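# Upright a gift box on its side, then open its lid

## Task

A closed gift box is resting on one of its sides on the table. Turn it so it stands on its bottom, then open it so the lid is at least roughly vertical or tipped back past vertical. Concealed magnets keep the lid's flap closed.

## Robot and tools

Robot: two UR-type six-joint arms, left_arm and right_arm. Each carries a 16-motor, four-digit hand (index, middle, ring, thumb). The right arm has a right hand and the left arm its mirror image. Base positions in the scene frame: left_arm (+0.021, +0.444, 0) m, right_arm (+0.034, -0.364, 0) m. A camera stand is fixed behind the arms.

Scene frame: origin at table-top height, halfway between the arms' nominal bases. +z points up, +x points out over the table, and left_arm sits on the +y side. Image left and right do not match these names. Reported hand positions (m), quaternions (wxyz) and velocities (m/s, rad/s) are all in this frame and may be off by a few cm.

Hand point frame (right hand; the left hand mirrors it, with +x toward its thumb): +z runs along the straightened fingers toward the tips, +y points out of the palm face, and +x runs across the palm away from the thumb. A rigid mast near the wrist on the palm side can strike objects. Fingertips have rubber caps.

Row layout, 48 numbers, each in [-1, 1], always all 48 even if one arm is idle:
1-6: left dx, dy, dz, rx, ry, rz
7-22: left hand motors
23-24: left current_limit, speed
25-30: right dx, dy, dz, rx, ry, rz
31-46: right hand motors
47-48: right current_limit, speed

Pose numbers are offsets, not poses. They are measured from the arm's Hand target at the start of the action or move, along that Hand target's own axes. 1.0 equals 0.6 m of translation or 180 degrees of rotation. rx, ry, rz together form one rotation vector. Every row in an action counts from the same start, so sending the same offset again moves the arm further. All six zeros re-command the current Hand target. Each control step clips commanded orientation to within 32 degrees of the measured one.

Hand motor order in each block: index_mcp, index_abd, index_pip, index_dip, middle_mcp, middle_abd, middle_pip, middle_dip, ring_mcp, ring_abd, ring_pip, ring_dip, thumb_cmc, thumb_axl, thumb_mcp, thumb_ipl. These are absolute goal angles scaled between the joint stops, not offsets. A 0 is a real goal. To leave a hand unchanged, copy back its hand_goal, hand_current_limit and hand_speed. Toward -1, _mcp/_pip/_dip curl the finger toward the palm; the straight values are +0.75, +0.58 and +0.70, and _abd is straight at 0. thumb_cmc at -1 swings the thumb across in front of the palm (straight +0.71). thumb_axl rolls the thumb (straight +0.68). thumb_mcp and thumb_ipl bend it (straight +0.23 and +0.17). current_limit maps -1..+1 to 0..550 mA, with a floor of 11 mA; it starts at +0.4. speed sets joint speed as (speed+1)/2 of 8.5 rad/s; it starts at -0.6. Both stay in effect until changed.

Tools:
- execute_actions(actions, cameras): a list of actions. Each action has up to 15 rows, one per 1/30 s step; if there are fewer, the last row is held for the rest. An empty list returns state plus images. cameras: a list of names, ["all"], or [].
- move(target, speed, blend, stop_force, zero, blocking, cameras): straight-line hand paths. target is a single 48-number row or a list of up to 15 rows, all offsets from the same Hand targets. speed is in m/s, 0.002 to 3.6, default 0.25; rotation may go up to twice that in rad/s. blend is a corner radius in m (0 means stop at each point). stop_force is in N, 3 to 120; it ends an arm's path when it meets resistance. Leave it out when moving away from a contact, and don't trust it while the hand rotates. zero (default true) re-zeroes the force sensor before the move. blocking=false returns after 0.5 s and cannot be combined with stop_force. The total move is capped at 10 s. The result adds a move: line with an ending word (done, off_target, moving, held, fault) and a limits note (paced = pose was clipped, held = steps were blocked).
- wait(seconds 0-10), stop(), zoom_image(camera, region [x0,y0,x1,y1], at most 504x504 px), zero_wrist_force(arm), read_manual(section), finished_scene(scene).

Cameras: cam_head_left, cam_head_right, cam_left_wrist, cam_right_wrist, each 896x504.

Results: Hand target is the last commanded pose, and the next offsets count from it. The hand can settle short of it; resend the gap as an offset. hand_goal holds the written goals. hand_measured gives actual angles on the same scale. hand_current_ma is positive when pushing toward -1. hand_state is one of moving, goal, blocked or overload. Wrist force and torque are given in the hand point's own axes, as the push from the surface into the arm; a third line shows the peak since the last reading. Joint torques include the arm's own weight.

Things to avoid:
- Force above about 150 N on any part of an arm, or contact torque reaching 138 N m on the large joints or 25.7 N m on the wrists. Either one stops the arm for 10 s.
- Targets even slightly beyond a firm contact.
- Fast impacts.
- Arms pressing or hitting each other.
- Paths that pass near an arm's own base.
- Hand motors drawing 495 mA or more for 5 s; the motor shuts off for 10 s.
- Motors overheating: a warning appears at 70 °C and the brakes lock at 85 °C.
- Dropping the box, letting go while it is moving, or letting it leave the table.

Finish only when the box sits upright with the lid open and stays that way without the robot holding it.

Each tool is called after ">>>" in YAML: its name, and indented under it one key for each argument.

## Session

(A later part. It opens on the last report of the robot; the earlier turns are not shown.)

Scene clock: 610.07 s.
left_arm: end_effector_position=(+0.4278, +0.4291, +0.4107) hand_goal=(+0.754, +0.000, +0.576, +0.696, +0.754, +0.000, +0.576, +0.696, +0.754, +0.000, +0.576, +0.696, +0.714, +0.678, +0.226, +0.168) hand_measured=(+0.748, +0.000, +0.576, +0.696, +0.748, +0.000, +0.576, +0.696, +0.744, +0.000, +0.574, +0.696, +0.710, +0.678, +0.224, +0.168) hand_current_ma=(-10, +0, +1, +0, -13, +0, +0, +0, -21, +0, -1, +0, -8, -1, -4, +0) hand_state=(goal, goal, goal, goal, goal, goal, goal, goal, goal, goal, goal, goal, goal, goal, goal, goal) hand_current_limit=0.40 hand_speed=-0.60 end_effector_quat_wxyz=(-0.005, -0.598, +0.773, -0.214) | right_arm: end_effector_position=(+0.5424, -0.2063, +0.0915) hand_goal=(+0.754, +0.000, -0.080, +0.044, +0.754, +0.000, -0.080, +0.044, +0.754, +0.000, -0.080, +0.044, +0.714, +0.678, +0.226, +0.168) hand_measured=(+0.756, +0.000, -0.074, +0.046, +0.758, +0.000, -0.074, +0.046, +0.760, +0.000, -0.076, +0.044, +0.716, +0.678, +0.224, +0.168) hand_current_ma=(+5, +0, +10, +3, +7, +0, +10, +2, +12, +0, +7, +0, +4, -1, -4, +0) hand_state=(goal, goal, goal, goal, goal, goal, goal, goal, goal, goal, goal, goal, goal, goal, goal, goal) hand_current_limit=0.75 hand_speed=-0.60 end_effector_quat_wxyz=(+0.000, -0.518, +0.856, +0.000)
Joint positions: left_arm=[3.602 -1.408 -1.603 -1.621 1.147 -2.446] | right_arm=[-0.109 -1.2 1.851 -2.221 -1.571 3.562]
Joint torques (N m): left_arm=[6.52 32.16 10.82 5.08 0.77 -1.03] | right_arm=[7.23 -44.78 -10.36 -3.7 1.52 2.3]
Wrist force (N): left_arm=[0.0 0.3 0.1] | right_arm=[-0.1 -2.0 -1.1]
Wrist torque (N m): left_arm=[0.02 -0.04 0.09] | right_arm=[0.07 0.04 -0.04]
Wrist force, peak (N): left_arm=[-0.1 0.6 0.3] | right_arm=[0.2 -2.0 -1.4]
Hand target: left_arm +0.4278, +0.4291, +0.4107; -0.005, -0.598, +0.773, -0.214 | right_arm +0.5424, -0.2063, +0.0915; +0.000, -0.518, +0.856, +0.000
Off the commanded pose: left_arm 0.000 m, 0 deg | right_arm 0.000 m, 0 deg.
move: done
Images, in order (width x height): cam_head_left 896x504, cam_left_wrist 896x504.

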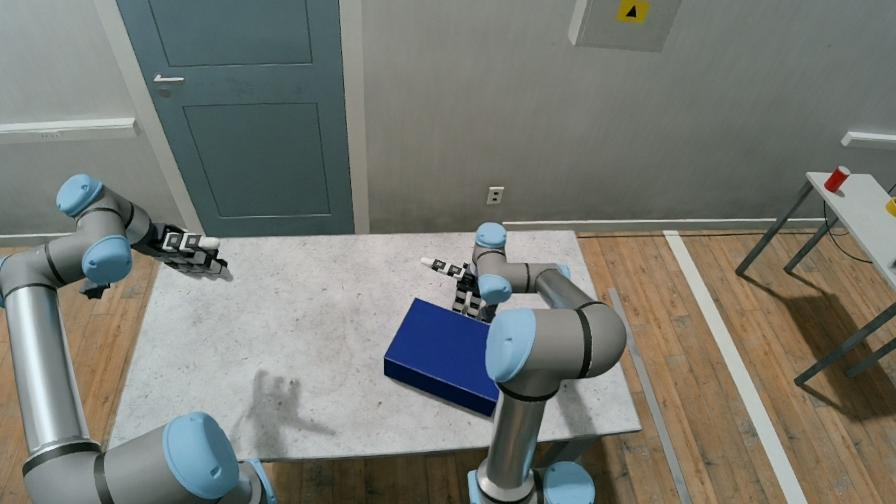

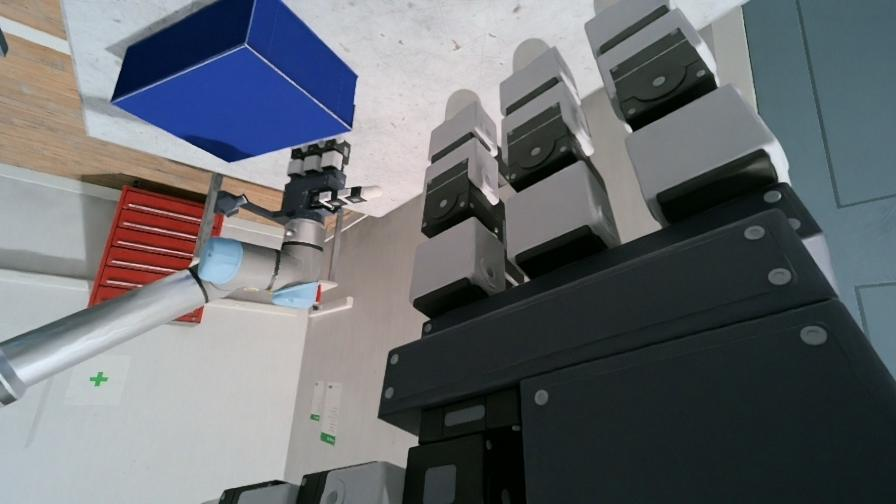

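>>> move:
  target: [0,0,0,0,0,0,0.754,0,0.576,0.696,0.754,0,0.576,0.696,0.754,0,0.576,0.696,0.714,0.678,0.226,0.168,0.4,-0.6,0,0.003,-0.058,0,0,0,0.754,0,-0.081,0.044,0.754,0,-0.081,0.044,0.754,0,-0.081,0.044,0.714,0.678,0.226,0.168,0.75,-0.6]
  speed: 0.03
  stop_force: 15
  cameras: ["cam_head_left","cam_left_wrist"]

>>> zoom_image:
  camera: "cam_left_wrist"
  region: [100, 0, 430, 200]

>>> zoom_image:
  camera: "cam_head_left"
  region: [370, 220, 590, 410]

Scene clock: 626.00 s.
left_arm: end_effector_position=(+0.4278, +0.4291, +0.4107) hand_goal=(+0.754, +0.000, +0.576, +0.696, +0.754, +0.000, +0.576, +0.696, +0.754, +0.000, +0.576, +0.696, +0.714, +0.678, +0.226, +0.168) hand_measured=(+0.748, +0.000, +0.576, +0.696, +0.748, +0.000, +0.576, +0.696, +0.744, +0.000, +0.574, +0.696, +0.710, +0.678, +0.224, +0.168) hand_current_ma=(-10, +0, +1, +0, -13, +0, +0, +0, -21, +0, -1, +0, -8, -1, -4, +0) hand_state=(goal, goal, goal, goal, goal, goal, goal, goal, goal, goal, goal, goal, goal, goal, goal, goal) hand_current_limit=0.40 hand_speed=-0.60 end_effector_quat_wxyz=(-0.005, -0.598, +0.773, -0.214) | right_arm: end_effector_position=(+0.5408, -0.2054, +0.1263) hand_goal=(+0.754, +0.000, -0.080, +0.044, +0.754, +0.000, -0.080, +0.044, +0.754, +0.000, -0.080, +0.044, +0.714, +0.678, +0.226, +0.168) hand_measured=(+0.762, +0.000, -0.074, +0.048, +0.764, +0.000, -0.072, +0.048, +0.764, +0.000, -0.072, +0.048, +0.716, +0.678, +0.224, +0.168) hand_current_ma=(+20, +0, +14, +5, +21, +0, +17, +6, +23, +0, +17, +6, +4, -1, -4, +0) hand_state=(goal, goal, goal, goal, goal, goal, goal, goal, goal, goal, goal, goal, goal, goal, goal, goal) hand_current_limit=0.75 hand_speed=-0.60 end_effector_quat_wxyz=(+0.000, -0.518, +0.856, +0.000)
Joint positions: left_arm=[3.602 -1.408 -1.603 -1.621 1.147 -2.446] | right_arm=[-0.107 -1.252 1.817 -2.136 -1.571 3.563]
Joint torques (N m): left_arm=[6.44 31.26 9.54 4.8 0.88 -1.2] | right_arm=[7.5 -45.44 -31.58 -0.12 0.83 2.25]
Wrist force (N): left_arm=[0.0 0.3 -0.1] | right_arm=[0.4 -1.4 0.3]
Wrist torque (N m): left_arm=[0.04 -0.05 0.09] | right_arm=[0.14 -0.08 -0.05]
Wrist force, peak (N): left_arm=[0.0 0.7 0.0] | right_arm=[0.1 -1.9 -1.5]
Hand target: left_arm +0.4278, +0.4291, +0.4107; -0.005, -0.598, +0.773, -0.214 | right_arm +0.5408, -0.2054, +0.1263; +0.000, -0.518, +0.856, +0.000
Off the commanded pose: left_arm 0.000 m, 0 deg | right_arm 0.000 m, 0 deg.
move: done
Images, in order (width x height): cam_head_left 896x504, cam_left_wrist 896x504.

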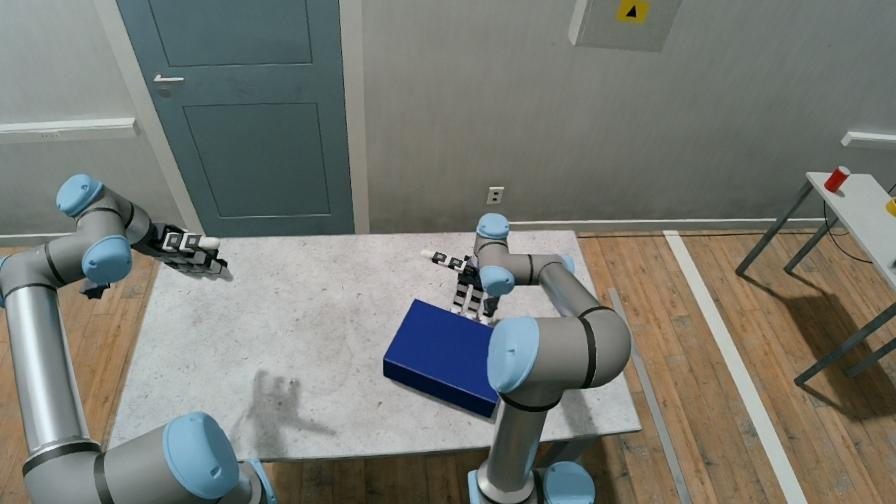

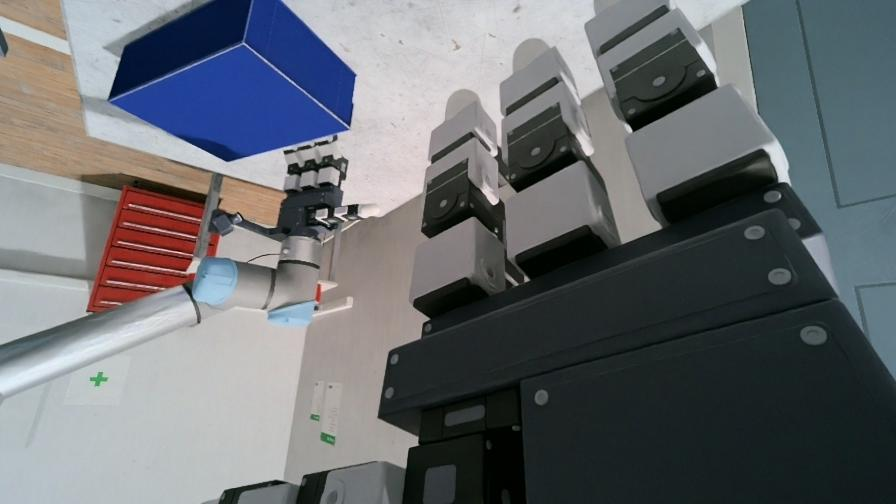

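Scaled by 1.527 from the camera's 896x504 image, which has a finer 1280x720 frame.

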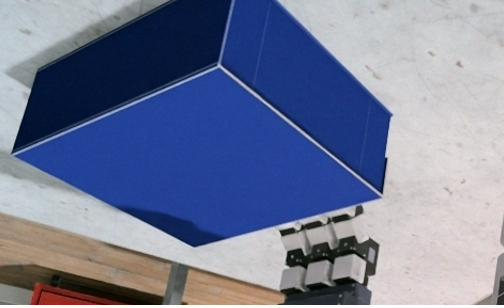

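Scaled by 2.291 from the camera's 896x504 image, which has a finer 1280x720 frame.

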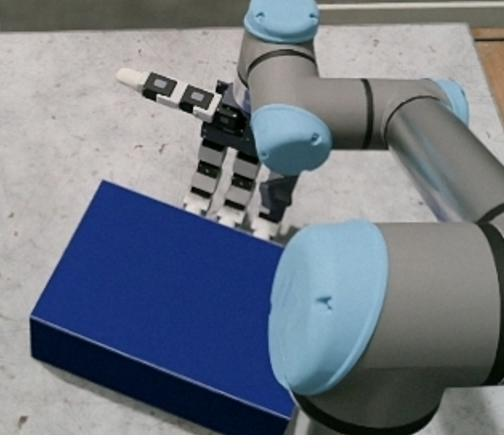

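>>> move:
  target:
    - [0.775,0.3003,0.3212,-0.116,-0.074,0.0713,0.754,0,0.576,0.696,0.754,0,0.576,0.696,0.754,0,0.576,0.696,0.714,0.678,0.226,0.168,0.4,-0.6,0,-0.05,0,0,0,0,0.754,0,-0.081,0.044,0.754,0,-0.081,0.044,0.754,0,-0.081,0.044,0.714,0.678,0.226,0.168,0.75,-0.6]
    - [0.7134,0.3761,0.5336,-0.116,-0.074,0.0713,0.754,0,0.576,0.696,0.754,0,0.576,0.696,0.754,0,0.576,0.696,0.714,0.678,0.226,0.168,0.4,-0.6,-0.0333,-0.05,0.065,0,0,0,0.754,0,-0.081,0.044,0.754,0,-0.081,0.044,0.754,0,-0.081,0.044,0.714,0.678,0.226,0.168,0.75,-0.6]
  speed: 0.15
  cameras: ["all"]

>>> zoom_image:
  camera: "cam_head_left"
  region: [320, 220, 590, 450]

Scene clock: 691.83 s.
left_arm: end_effector_position=(+0.1847, -0.0113, +0.3035) hand_goal=(+0.754, +0.000, +0.576, +0.696, +0.754, +0.000, +0.576, +0.696, +0.754, +0.000, +0.576, +0.696, +0.714, +0.678, +0.226, +0.168) hand_measured=(+0.750, +0.000, +0.576, +0.696, +0.750, +0.000, +0.576, +0.696, +0.748, +0.000, +0.574, +0.696, +0.712, +0.678, +0.224, +0.168) hand_current_ma=(-8, +0, +1, +0, -8, +0, +0, +0, -10, +0, -1, +0, -4, -1, -5, +0) hand_state=(goal, goal, goal, goal, goal, goal, goal, goal, goal, goal, goal, goal, goal, goal, goal, goal) hand_current_limit=0.40 hand_speed=-0.60 end_effector_quat_wxyz=(+0.000, -0.522, +0.853, -0.008) | right_arm: end_effector_position=(+0.5674, -0.2194, +0.1263) hand_goal=(+0.754, +0.000, -0.080, +0.044, +0.754, +0.000, -0.080, +0.044, +0.754, +0.000, -0.080, +0.044, +0.714, +0.678, +0.226, +0.168) hand_measured=(+0.758, +0.000, -0.074, +0.048, +0.758, +0.000, -0.074, +0.048, +0.758, +0.000, -0.074, +0.048, +0.716, +0.678, +0.224, +0.168) hand_current_ma=(+7, +0, +10, +5, +6, +0, +11, +6, +6, +0, +11, +6, +4, -1, -4, +0) hand_state=(goal, goal, goal, goal, goal, goal, goal, goal, goal, goal, goal, goal, goal, goal, goal, goal) hand_current_limit=0.75 hand_speed=-0.60 end_effector_quat_wxyz=(+0.000, -0.518, +0.856, +0.000)
Joint positions: left_arm=[2.31 -1.634 -1.646 -1.416 1.567 -3.501] | right_arm=[-0.128 -1.201 1.745 -2.114 -1.571 3.542]
Joint torques (N m): left_arm=[8.26 41.93 10.86 4.85 -1.81 1.81] | right_arm=[-6.45 -21.22 -32.6 -0.46 -2.43 -1.86]
Wrist force (N): left_arm=[-0.4 0.4 -0.4] | right_arm=[0.1 0.1 -0.1]
Wrist torque (N m): left_arm=[0.10 0.02 -0.11] | right_arm=[0.05 -0.05 0.20]
Wrist force, peak (N): left_arm=[3.7 0.2 0.3] | right_arm=[-0.3 -1.4 1.6]
Hand target: left_arm +0.1848, -0.0112, +0.3036; +0.000, -0.522, +0.853, -0.009 (not the last commanded pose) | right_arm +0.5674, -0.2194, +0.1263; +0.000, -0.518, +0.856, +0.000 (not the last commanded pose)
Off the commanded pose: left_arm 0.146 m, 1 deg | right_arm 0.044 m, 0 deg.
move: held (left_arm; a check stopped the path), off_target (right_arm); path passed 1 of 2 targets; limits=held
pose unreachable (left arm): on one or more control steps of this call, first in action 0 (counted from 0), this arm could not follow its commanded pose, so it was not sent that pose on those steps. It may still have moved: this result reports where it is.
cause: moving toward the commanded pose would bring a part of the arm too close to another arm (a part of this arm just beyond joint 6 (wrist 3) and a part of the right arm just beyond its joint 2 (shoulder lift), along the way the arms are being sent, or toward where that arm still pushes).

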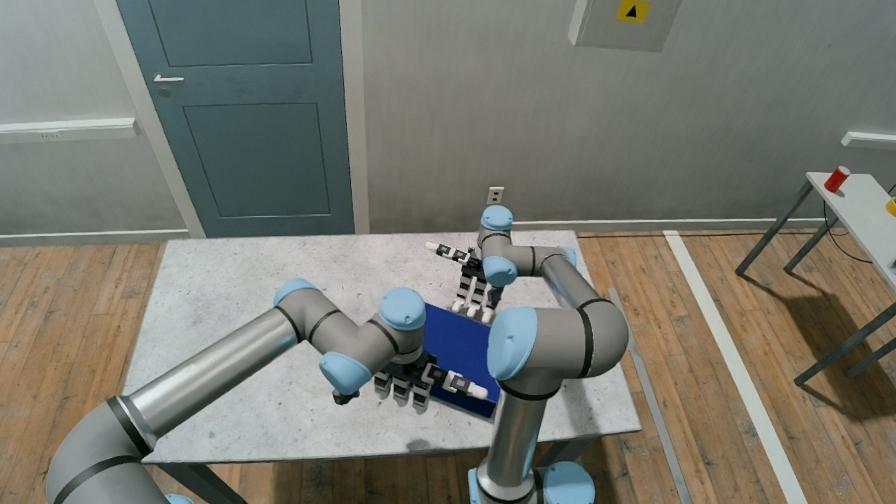

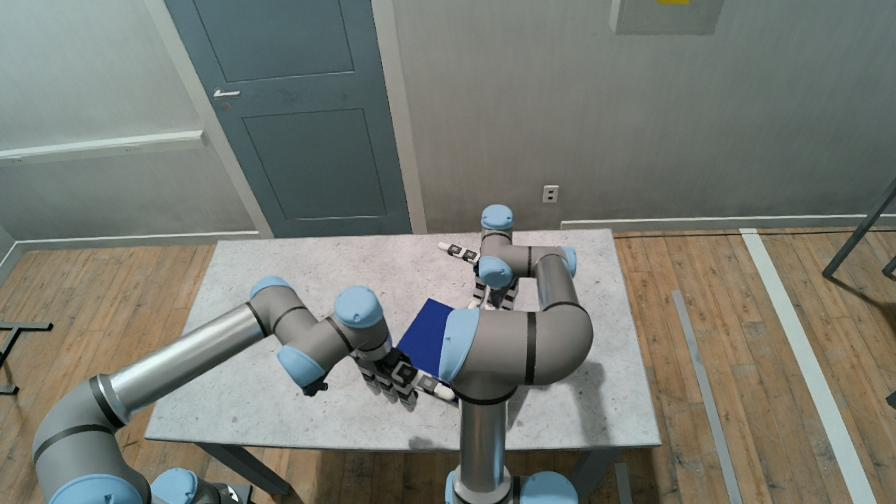

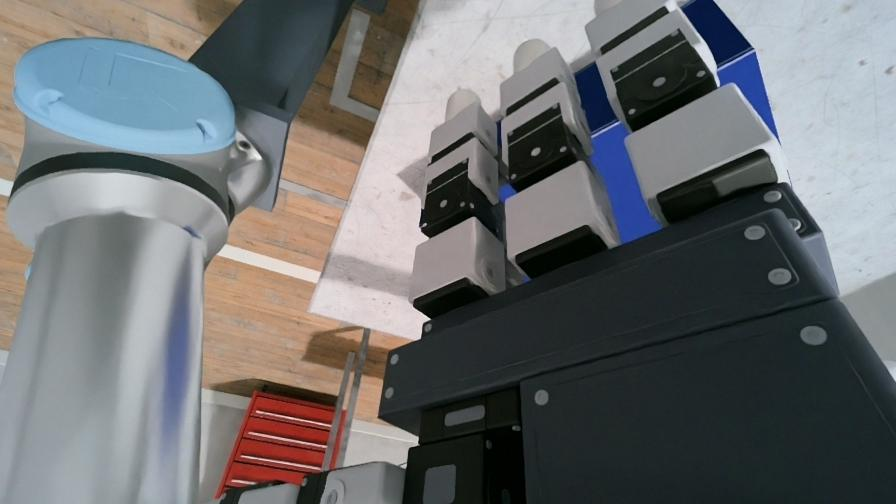

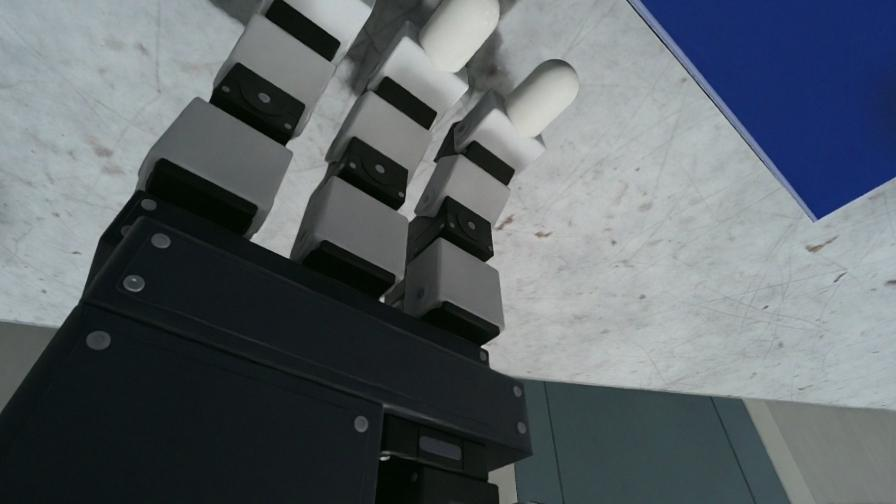

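Scaled by 1.867 from the camera's 896x504 image, which has a finer 1280x720 frame.

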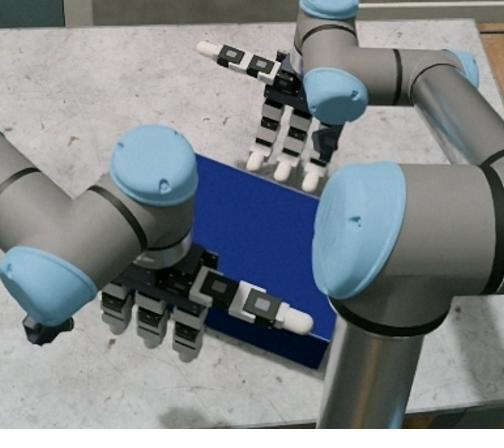

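>>> move:
  target:
    - [-0.0517,-0.0522,0,0,0,0,0.754,0,0.576,0.696,0.754,0,0.576,0.696,0.754,0,0.576,0.696,-0.571,0.678,0.226,0.168,0.4,-0.6,-0.0917,0,0,0,0,0,0.754,0,-0.081,0.044,0.754,0,-0.081,0.044,0.754,0,-0.081,0.044,0.714,0.678,0.226,0.168,0.75,-0.6]
    - [-0.0517,-0.0522,0.2393,0,0,0,0.754,0,0.576,0.696,0.754,0,0.576,0.696,0.754,0,0.576,0.696,-0.571,0.678,0.226,0.168,0.4,-0.6,-0.0917,0,0.064,0,0,0,0.754,0,-0.081,0.044,0.754,0,-0.081,0.044,0.754,0,-0.081,0.044,0.714,0.678,0.226,0.168,0.75,-0.6]
  speed: 0.1
  cameras: ["cam_head_left","cam_left_wrist","cam_right_wrist"]

>>> zoom_image:
  camera: "cam_head_left"
  region: [320, 220, 590, 450]

>>> zoom_image:
  camera: "cam_left_wrist"
  region: [400, 0, 896, 260]

Scene clock: 714.07 s.
left_arm: end_effector_position=(+0.2279, +0.0000, +0.1603) hand_goal=(+0.754, +0.000, +0.576, +0.696, +0.754, +0.000, +0.576, +0.696, +0.754, +0.000, +0.576, +0.696, -0.570, +0.678, +0.226, +0.168) hand_measured=(+0.750, +0.000, +0.576, +0.696, +0.750, +0.000, +0.576, +0.696, +0.748, +0.000, +0.574, +0.696, -0.568, +0.678, +0.224, +0.168) hand_current_ma=(-7, +0, +1, +0, -7, +0, +0, +0, -9, +0, -1, +0, +3, -1, -5, +0) hand_state=(goal, goal, goal, goal, goal, goal, goal, goal, goal, goal, goal, goal, goal, goal, goal, goal) hand_current_limit=0.40 hand_speed=-0.60 end_effector_quat_wxyz=(+0.000, -0.522, +0.853, -0.009) | right_arm: end_effector_position=(+0.5929, -0.1706, +0.0879) hand_goal=(+0.754, +0.000, -0.080, +0.044, +0.754, +0.000, -0.080, +0.044, +0.754, +0.000, -0.080, +0.044, +0.714, +0.678, +0.226, +0.168) hand_measured=(+0.758, +0.000, -0.074, +0.048, +0.758, +0.000, -0.074, +0.048, +0.758, +0.000, -0.074, +0.048, +0.716, +0.678, +0.224, +0.168) hand_current_ma=(+6, +0, +10, +5, +5, +0, +11, +6, +5, +0, +10, +6, +4, -1, -4, +0) hand_state=(goal, goal, goal, goal, goal, goal, goal, goal, goal, goal, goal, goal, goal, goal, goal, goal) hand_current_limit=0.75 hand_speed=-0.60 end_effector_quat_wxyz=(+0.000, -0.518, +0.856, +0.000)
Joint positions: left_arm=[2.384 -1.771 -1.876 -1.049 1.565 -3.427] | right_arm=[-0.046 -1.083 1.679 -2.167 -1.571 3.624]
Joint torques (N m): left_arm=[-6.28 18.48 7.17 4.55 -1.75 -1.19] | right_arm=[2.04 -25.31 -11.73 -4.19 -2.51 1.14]
Wrist force (N): left_arm=[0.2 0.6 -0.1] | right_arm=[-0.6 0.0 -0.8]
Wrist torque (N m): left_arm=[0.14 0.00 0.07] | right_arm=[0.11 0.08 -0.10]
Wrist force, peak (N): left_arm=[-0.5 0.7 -0.8] | right_arm=[-1.0 0.1 -0.8]
Hand target: left_arm +0.2280, +0.0000, +0.1602; +0.000, -0.522, +0.853, -0.009 | right_arm +0.5929, -0.1706, +0.0879; +0.000, -0.518, +0.856, +0.000
Off the commanded pose: left_arm 0.000 m, 0 deg | right_arm 0.000 m, 0 deg.
move: done
Images, in order (width x height): cam_head_left 896x504, cam_left_wrist 896x504, cam_right_wrist 896x504.

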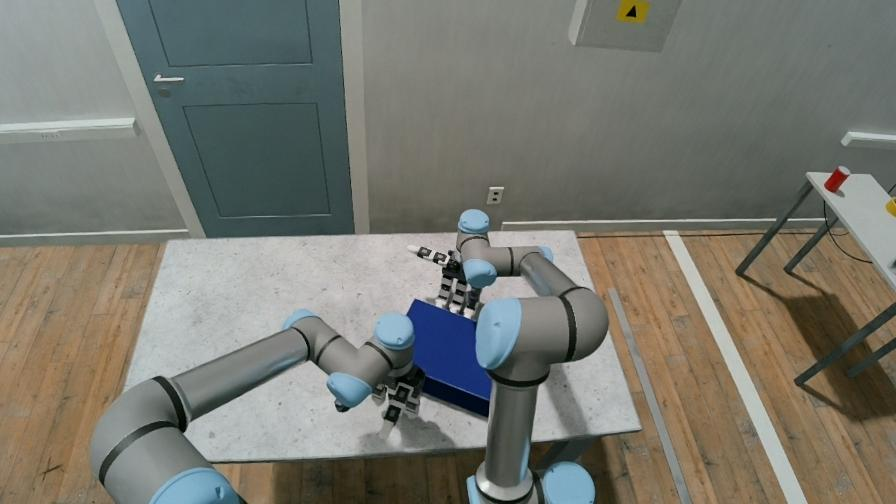

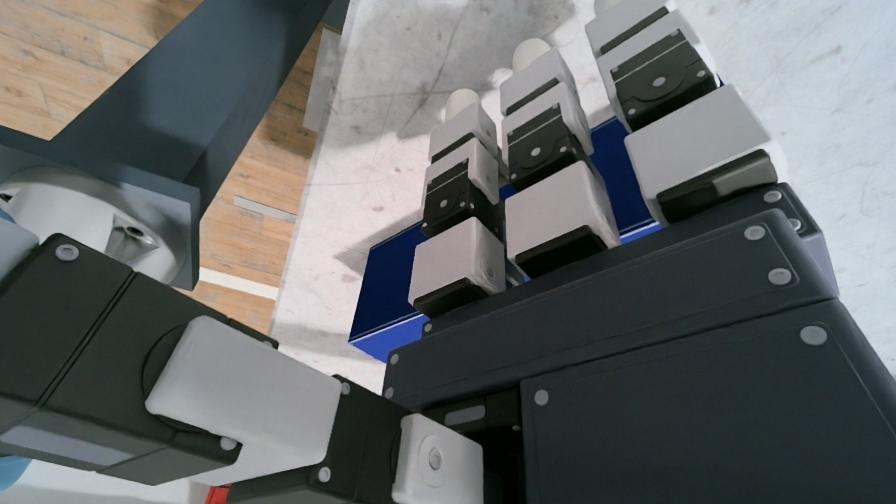

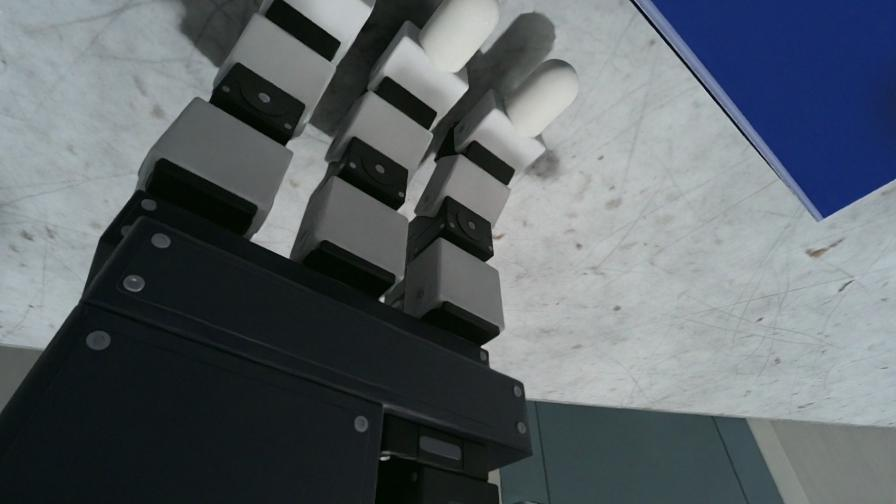

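Scaled by 1.867 from the camera's 896x504 image, which has a finer 1280x720 frame.

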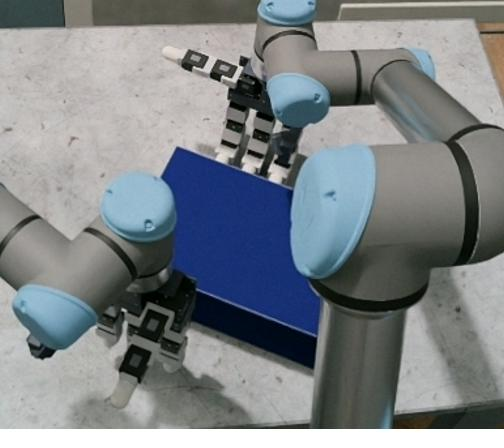

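Scaled by 1.016 from the camera's 896x504 image, which has a finer 1280x720 frame.

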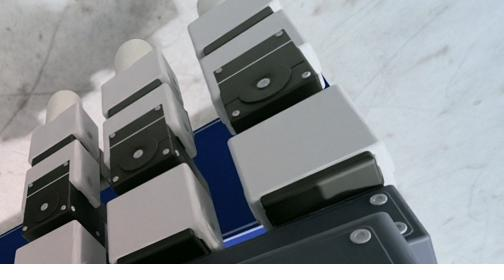

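>>> move:
  target: [0,-0.13,0,0,0,0,0.754,0,0.576,0.696,0.754,0,0.576,0.696,0.754,0,0.576,0.696,-0.571,0.678,0.226,0.168,0.75,-0.6,0,0,0,0,0,0,0.754,0,-0.081,0.044,0.754,0,-0.081,0.044,0.754,0,-0.081,0.044,0.714,0.678,0.226,0.168,0.75,-0.6]
  speed: 0.02
  stop_force: 3

>>> move:
  target: [0,0,0,0,0,0,0.754,0,0.576,0.696,0.754,0,0.576,0.696,0.754,0,0.576,0.696,-0.571,0.678,0.226,0.168,0.75,-0.6,0,0.1,0,0,0,0,0.754,0,-0.081,0.044,0.754,0,-0.081,0.044,0.754,0,-0.081,0.044,0.714,0.678,0.226,0.168,0.75,-0.6]
  speed: 0.02
  stop_force: 5
  cameras: ["all"]

>>> zoom_image:
  camera: "cam_head_left"
  region: [320, 220, 590, 450]

Scene clock: 734.47 s.
left_arm: end_effector_position=(+0.2974, -0.0356, +0.1613) hand_goal=(+0.754, +0.000, +0.576, +0.696, +0.754, +0.000, +0.576, +0.696, +0.754, +0.000, +0.576, +0.696, -0.570, +0.678, +0.226, +0.168) hand_measured=(+0.738, +0.000, +0.574, +0.696, +0.746, +0.000, +0.574, +0.696, +0.748, +0.000, +0.574, +0.696, -0.568, +0.678, +0.224, +0.168) hand_current_ma=(-35, +0, -1, +0, -14, +0, -2, +0, -9, +0, -1, +0, +3, -1, -5, +0) hand_state=(goal, goal, goal, goal, goal, goal, goal, goal, goal, goal, goal, goal, goal, goal, goal, goal) hand_current_limit=0.75 hand_speed=-0.60 end_effector_quat_wxyz=(+0.000, -0.522, +0.853, -0.009) | right_arm: end_effector_position=(+0.5929, -0.1706, +0.0879) hand_goal=(+0.754, +0.000, -0.080, +0.044, +0.754, +0.000, -0.080, +0.044, +0.754, +0.000, -0.080, +0.044, +0.714, +0.678, +0.226, +0.168) hand_measured=(+0.758, +0.000, -0.074, +0.048, +0.758, +0.000, -0.074, +0.048, +0.758, +0.000, -0.074, +0.048, +0.716, +0.678, +0.224, +0.168) hand_current_ma=(+6, +0, +10, +5, +5, +0, +11, +6, +5, +0, +10, +6, +4, -1, -4, +0) hand_state=(goal, goal, goal, goal, goal, goal, goal, goal, goal, goal, goal, goal, goal, goal, goal, goal) hand_current_limit=0.75 hand_speed=-0.60 end_effector_quat_wxyz=(+0.000, -0.518, +0.856, +0.000)
Joint positions: left_arm=[2.421 -1.92 -1.675 -1.102 1.565 -3.39] | right_arm=[-0.046 -1.083 1.679 -2.167 -1.571 3.624]
Joint torques (N m): left_arm=[6.56 26.62 30.87 0.94 -1.21 1.66] | right_arm=[-0.89 -25.84 -12.39 -4.17 1.75 -1.62]
Wrist force (N): left_arm=[-0.6 2.3 -0.4] | right_arm=[-0.2 0.3 -0.7]
Wrist torque (N m): left_arm=[0.09 0.09 -0.10] | right_arm=[0.12 0.03 -0.05]
Wrist force, peak (N): left_arm=[-0.6 2.8 -0.1] | right_arm=[-1.0 0.2 -0.8]
Hand target: left_arm +0.2974, -0.0356, +0.1613; +0.000, -0.522, +0.853, -0.009 | right_arm +0.5929, -0.1706, +0.0879; +0.000, -0.518, +0.856, +0.000
Off the commanded pose: left_arm 0.000 m, 0 deg | right_arm 0.000 m, 0 deg.
move: done

Scene clock: 736.73 s.
left_arm: end_effector_position=(+0.2974, -0.0356, +0.1613) hand_goal=(+0.754, +0.000, +0.576, +0.696, +0.754, +0.000, +0.576, +0.696, +0.754, +0.000, +0.576, +0.696, -0.570, +0.678, +0.226, +0.168) hand_measured=(+0.736, +0.002, +0.574, +0.696, +0.742, +0.000, +0.574, +0.696, +0.748, +0.000, +0.574, +0.696, -0.568, +0.678, +0.224, +0.168) hand_current_ma=(-47, +1, -2, +0, -24, +0, -2, +0, -9, +0, -1, +0, +3, -1, -5, +0) hand_state=(goal, goal, goal, goal, goal, goal, goal, goal, goal, goal, goal, goal, goal, goal, goal, goal) hand_current_limit=0.75 hand_speed=-0.60 end_effector_quat_wxyz=(+0.000, -0.522, +0.853, -0.009) | right_arm: end_effector_position=(+0.5741, -0.1608, +0.0879) hand_goal=(+0.754, +0.000, -0.080, +0.044, +0.754, +0.000, -0.080, +0.044, +0.754, +0.000, -0.080, +0.044, +0.714, +0.678, +0.226, +0.168) hand_measured=(+0.766, +0.000, -0.080, +0.040, +0.762, +0.000, -0.078, +0.042, +0.758, +0.000, -0.076, +0.044, +0.716, +0.678, +0.224, +0.168) hand_current_ma=(+32, +0, +1, -7, +17, +0, +4, -3, +6, +0, +8, +0, +4, -1, -4, +0) hand_state=(goal, goal, goal, goal, goal, goal, goal, goal, goal, goal, goal, goal, goal, goal, goal, goal) hand_current_limit=0.75 hand_speed=-0.60 end_effector_quat_wxyz=(+0.000, -0.518, +0.856, +0.000)
Joint positions: left_arm=[2.421 -1.92 -1.675 -1.102 1.565 -3.39] | right_arm=[-0.03 -1.115 1.731 -2.187 -1.571 3.641]
Joint torques (N m): left_arm=[7.26 25.29 28.89 3.99 -1.03 1.29] | right_arm=[-5.62 -23.94 -31.04 -0.3 1.69 -1.82]
Wrist force (N): left_arm=[0.1 3.3 -0.8] | right_arm=[-0.7 -0.4 -0.5]
Wrist torque (N m): left_arm=[0.11 0.12 -0.02] | right_arm=[0.11 0.03 -0.01]
Wrist force, peak (N): left_arm=[0.3 3.4 -1.8] | right_arm=[-1.4 -5.7 -2.3]
Hand target: left_arm +0.2974, -0.0356, +0.1613; +0.000, -0.522, +0.853, -0.009 | right_arm +0.5741, -0.1608, +0.0879; +0.000, -0.518, +0.856, +0.000 (not the last commanded pose)
Off the commanded pose: left_arm 0.000 m, 0 deg | right_arm 0.039 m, 0 deg.
move: contact (right_arm)

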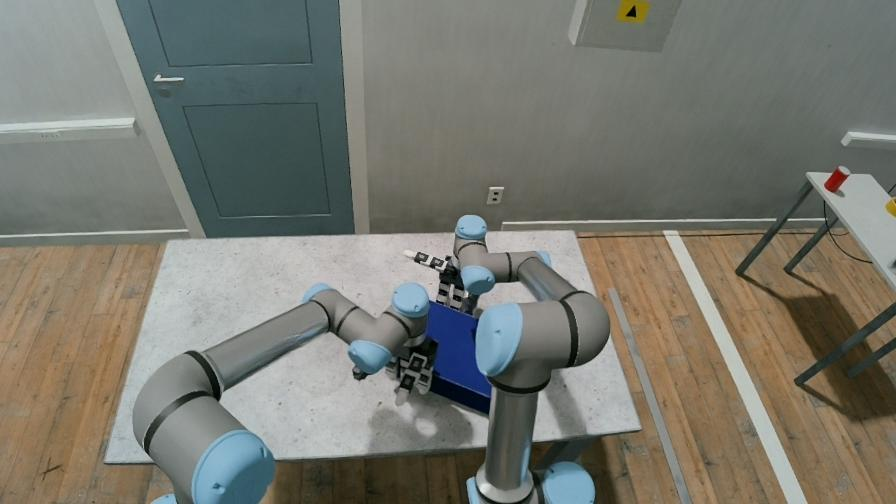

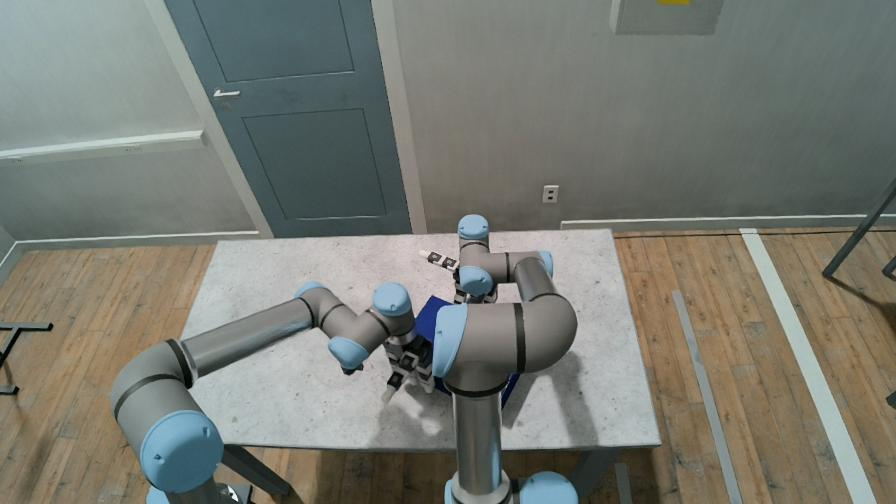

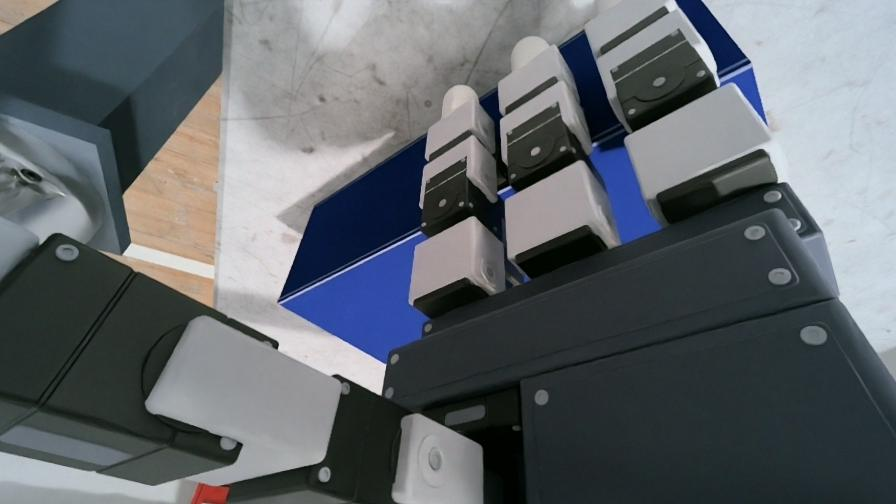

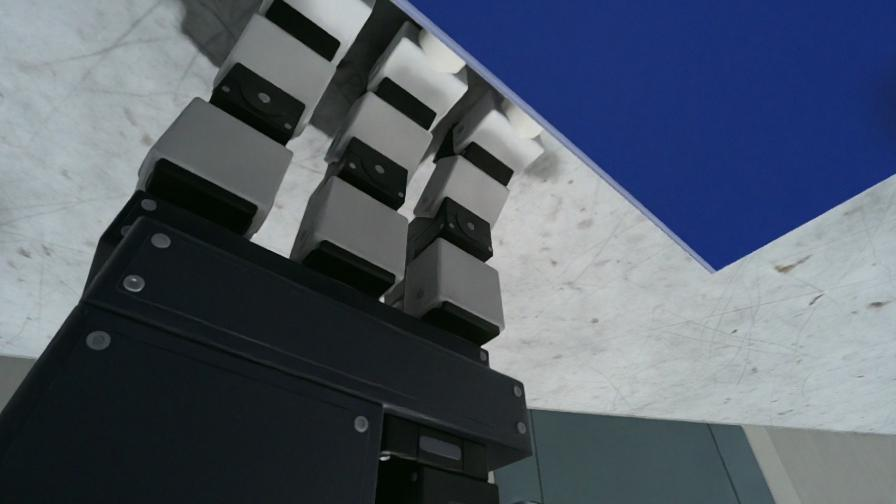

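Scaled by 1.867 from the camera's 896x504 image, which has a finer 1280x720 frame.

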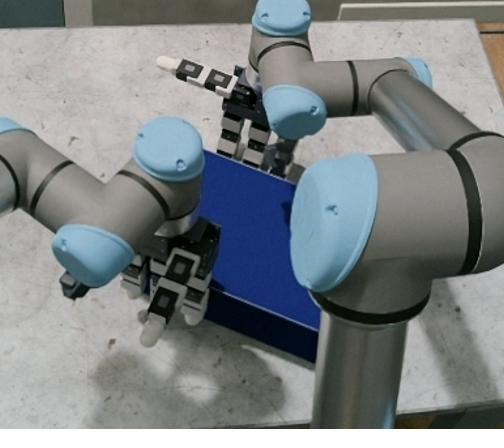

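>>> move:
  target:
    - [0,0,0,0,0,0,0.754,0,0.576,0.696,0.754,0,0.576,0.696,0.754,0,0.576,0.696,-0.571,0.678,0.226,0.168,0.75,-0.6,0,0.015,0,0,0,0,0.754,0,-0.081,0.044,0.754,0,-0.081,0.044,0.754,0,-0.081,0.044,0.714,0.678,0.226,0.168,0.75,-0.6]
    - [0,0,0,0,0,0,0.754,0,0.576,0.696,0.754,0,0.576,0.696,0.754,0,0.576,0.696,-0.571,0.678,0.226,0.168,0.75,-0.6,0,0.015,-0.05,0,0,0,0.754,0,-0.081,0.044,0.754,0,-0.081,0.044,0.754,0,-0.081,0.044,0.714,0.678,0.226,0.168,0.75,-0.6]
  speed: 0.02
  cameras: ["all"]

>>> zoom_image:
  camera: "cam_head_left"
  region: [320, 220, 590, 450]

>>> zoom_image:
  camera: "cam_right_wrist"
  region: [360, 0, 760, 280]

Scene clock: 752.63 s.
left_arm: end_effector_position=(+0.2974, -0.0356, +0.1613) hand_goal=(+0.754, +0.000, +0.576, +0.696, +0.754, +0.000, +0.576, +0.696, +0.754, +0.000, +0.576, +0.696, -0.570, +0.678, +0.226, +0.168) hand_measured=(+0.700, +0.002, +0.566, +0.696, +0.708, +0.002, +0.566, +0.696, +0.714, +0.000, +0.570, +0.696, -0.568, +0.678, +0.224, +0.168) hand_current_ma=(-177, +2, -19, +0, -145, +1, -19, +0, -119, +0, -9, +0, +3, -1, -5, +0) hand_state=(blocked, goal, goal, goal, blocked, goal, goal, goal, blocked, goal, goal, goal, goal, goal, goal, goal) hand_current_limit=0.75 hand_speed=-0.60 end_effector_quat_wxyz=(+0.000, -0.522, +0.853, -0.009) | right_arm: end_effector_position=(+0.5662, -0.1566, +0.1178) hand_goal=(+0.754, +0.000, -0.080, +0.044, +0.754, +0.000, -0.080, +0.044, +0.754, +0.000, -0.080, +0.044, +0.714, +0.678, +0.226, +0.168) hand_measured=(+0.812, +0.002, -0.048, +0.060, +0.806, +0.002, -0.048, +0.058, +0.802, +0.000, -0.050, +0.058, +0.716, +0.678, +0.224, +0.168) hand_current_ma=(+202, +2, +89, +38, +179, +1, +93, +32, +164, +1, +81, +32, +4, -1, -4, +0) hand_state=(blocked, goal, blocked, goal, blocked, goal, blocked, goal, blocked, goal, blocked, goal, goal, goal, goal, goal) hand_current_limit=0.75 hand_speed=-0.60 end_effector_quat_wxyz=(+0.000, -0.518, +0.856, +0.000)
Joint positions: left_arm=[2.421 -1.92 -1.675 -1.102 1.565 -3.39] | right_arm=[-0.023 -1.168 1.721 -2.124 -1.571 3.648]
Joint torques (N m): left_arm=[8.05 28.1 29.14 5.29 0.18 -0.5] | right_arm=[4.28 -49.19 -30.16 1.36 2.96 2.07]
Wrist force (N): left_arm=[-0.8 9.4 -1.4] | right_arm=[0.4 -8.7 3.9]
Wrist torque (N m): left_arm=[-0.16 0.02 -0.19] | right_arm=[0.46 -0.04 -0.21]
Wrist force, peak (N): left_arm=[0.0 13.5 -6.1] | right_arm=[-1.2 -19.4 -10.9]
Hand target: left_arm +0.2974, -0.0356, +0.1613; +0.000, -0.522, +0.853, -0.009 | right_arm +0.5662, -0.1566, +0.1179; +0.000, -0.518, +0.856, +0.000
Off the commanded pose: left_arm 0.000 m, 0 deg | right_arm 0.000 m, 0 deg.
move: done

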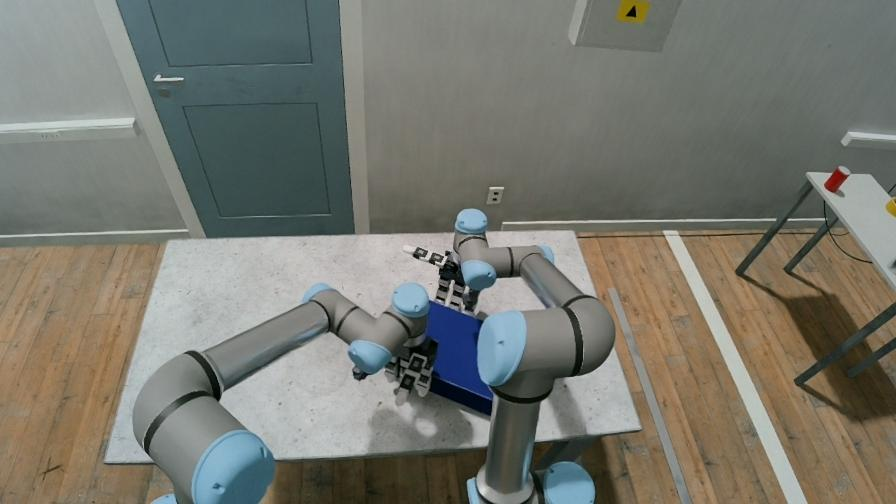

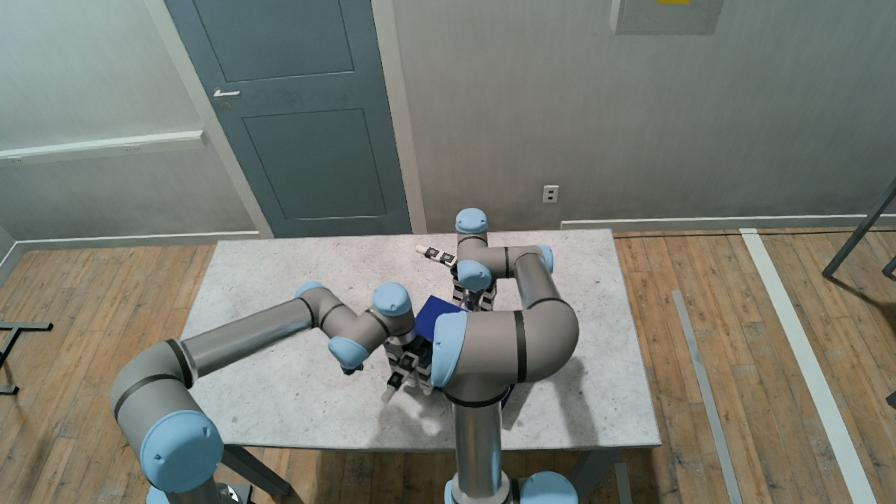

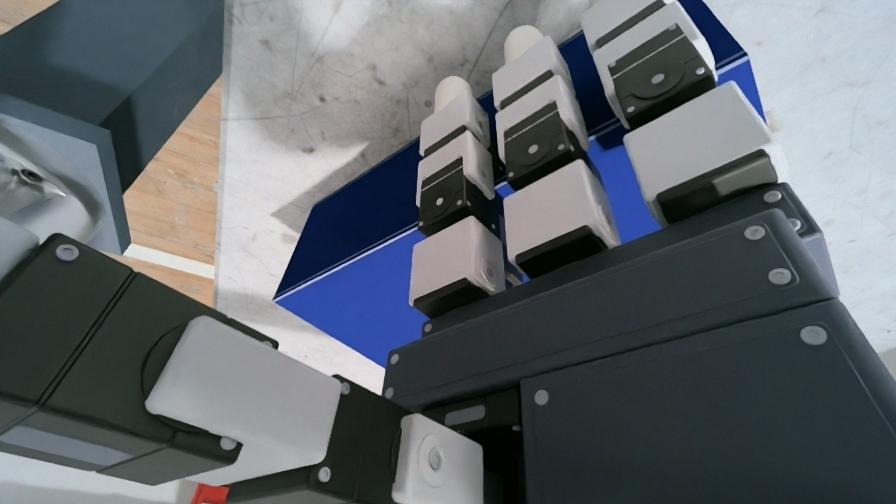

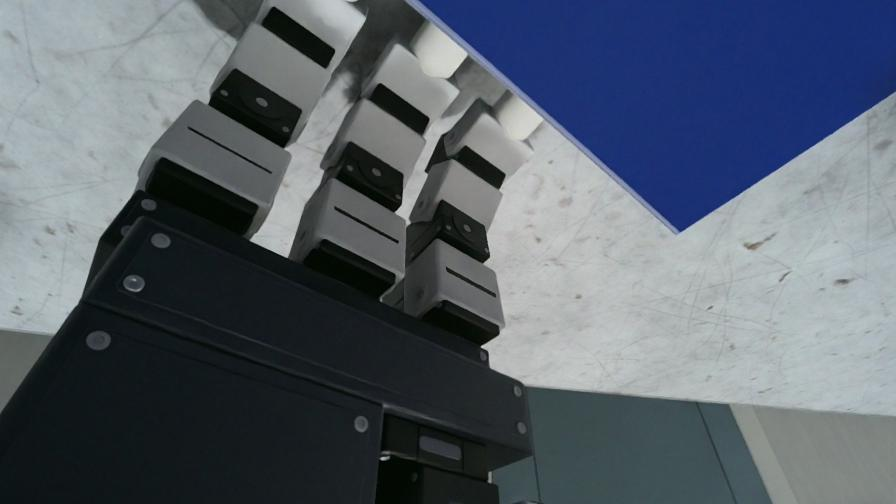

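Scaled by 1.867 from the camera's 896x504 image, which has a finer 1280x720 frame.

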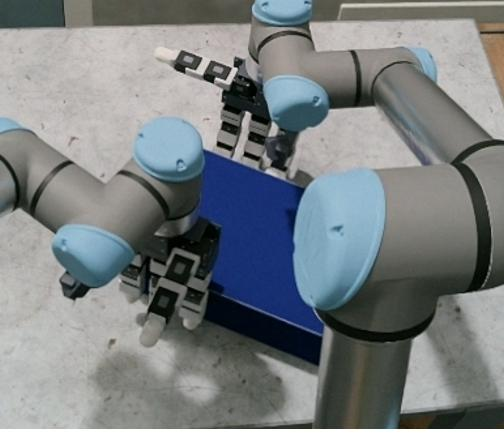

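Scaled by 1.260 from the camera's 896x504 image, which has a finer 1280x720 frame.

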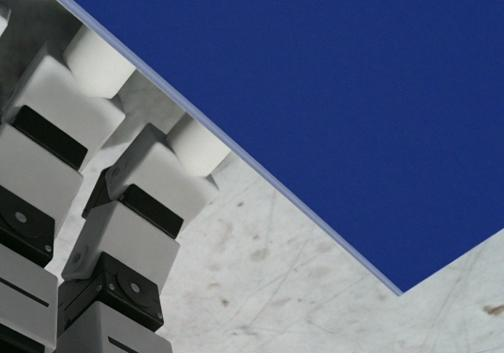

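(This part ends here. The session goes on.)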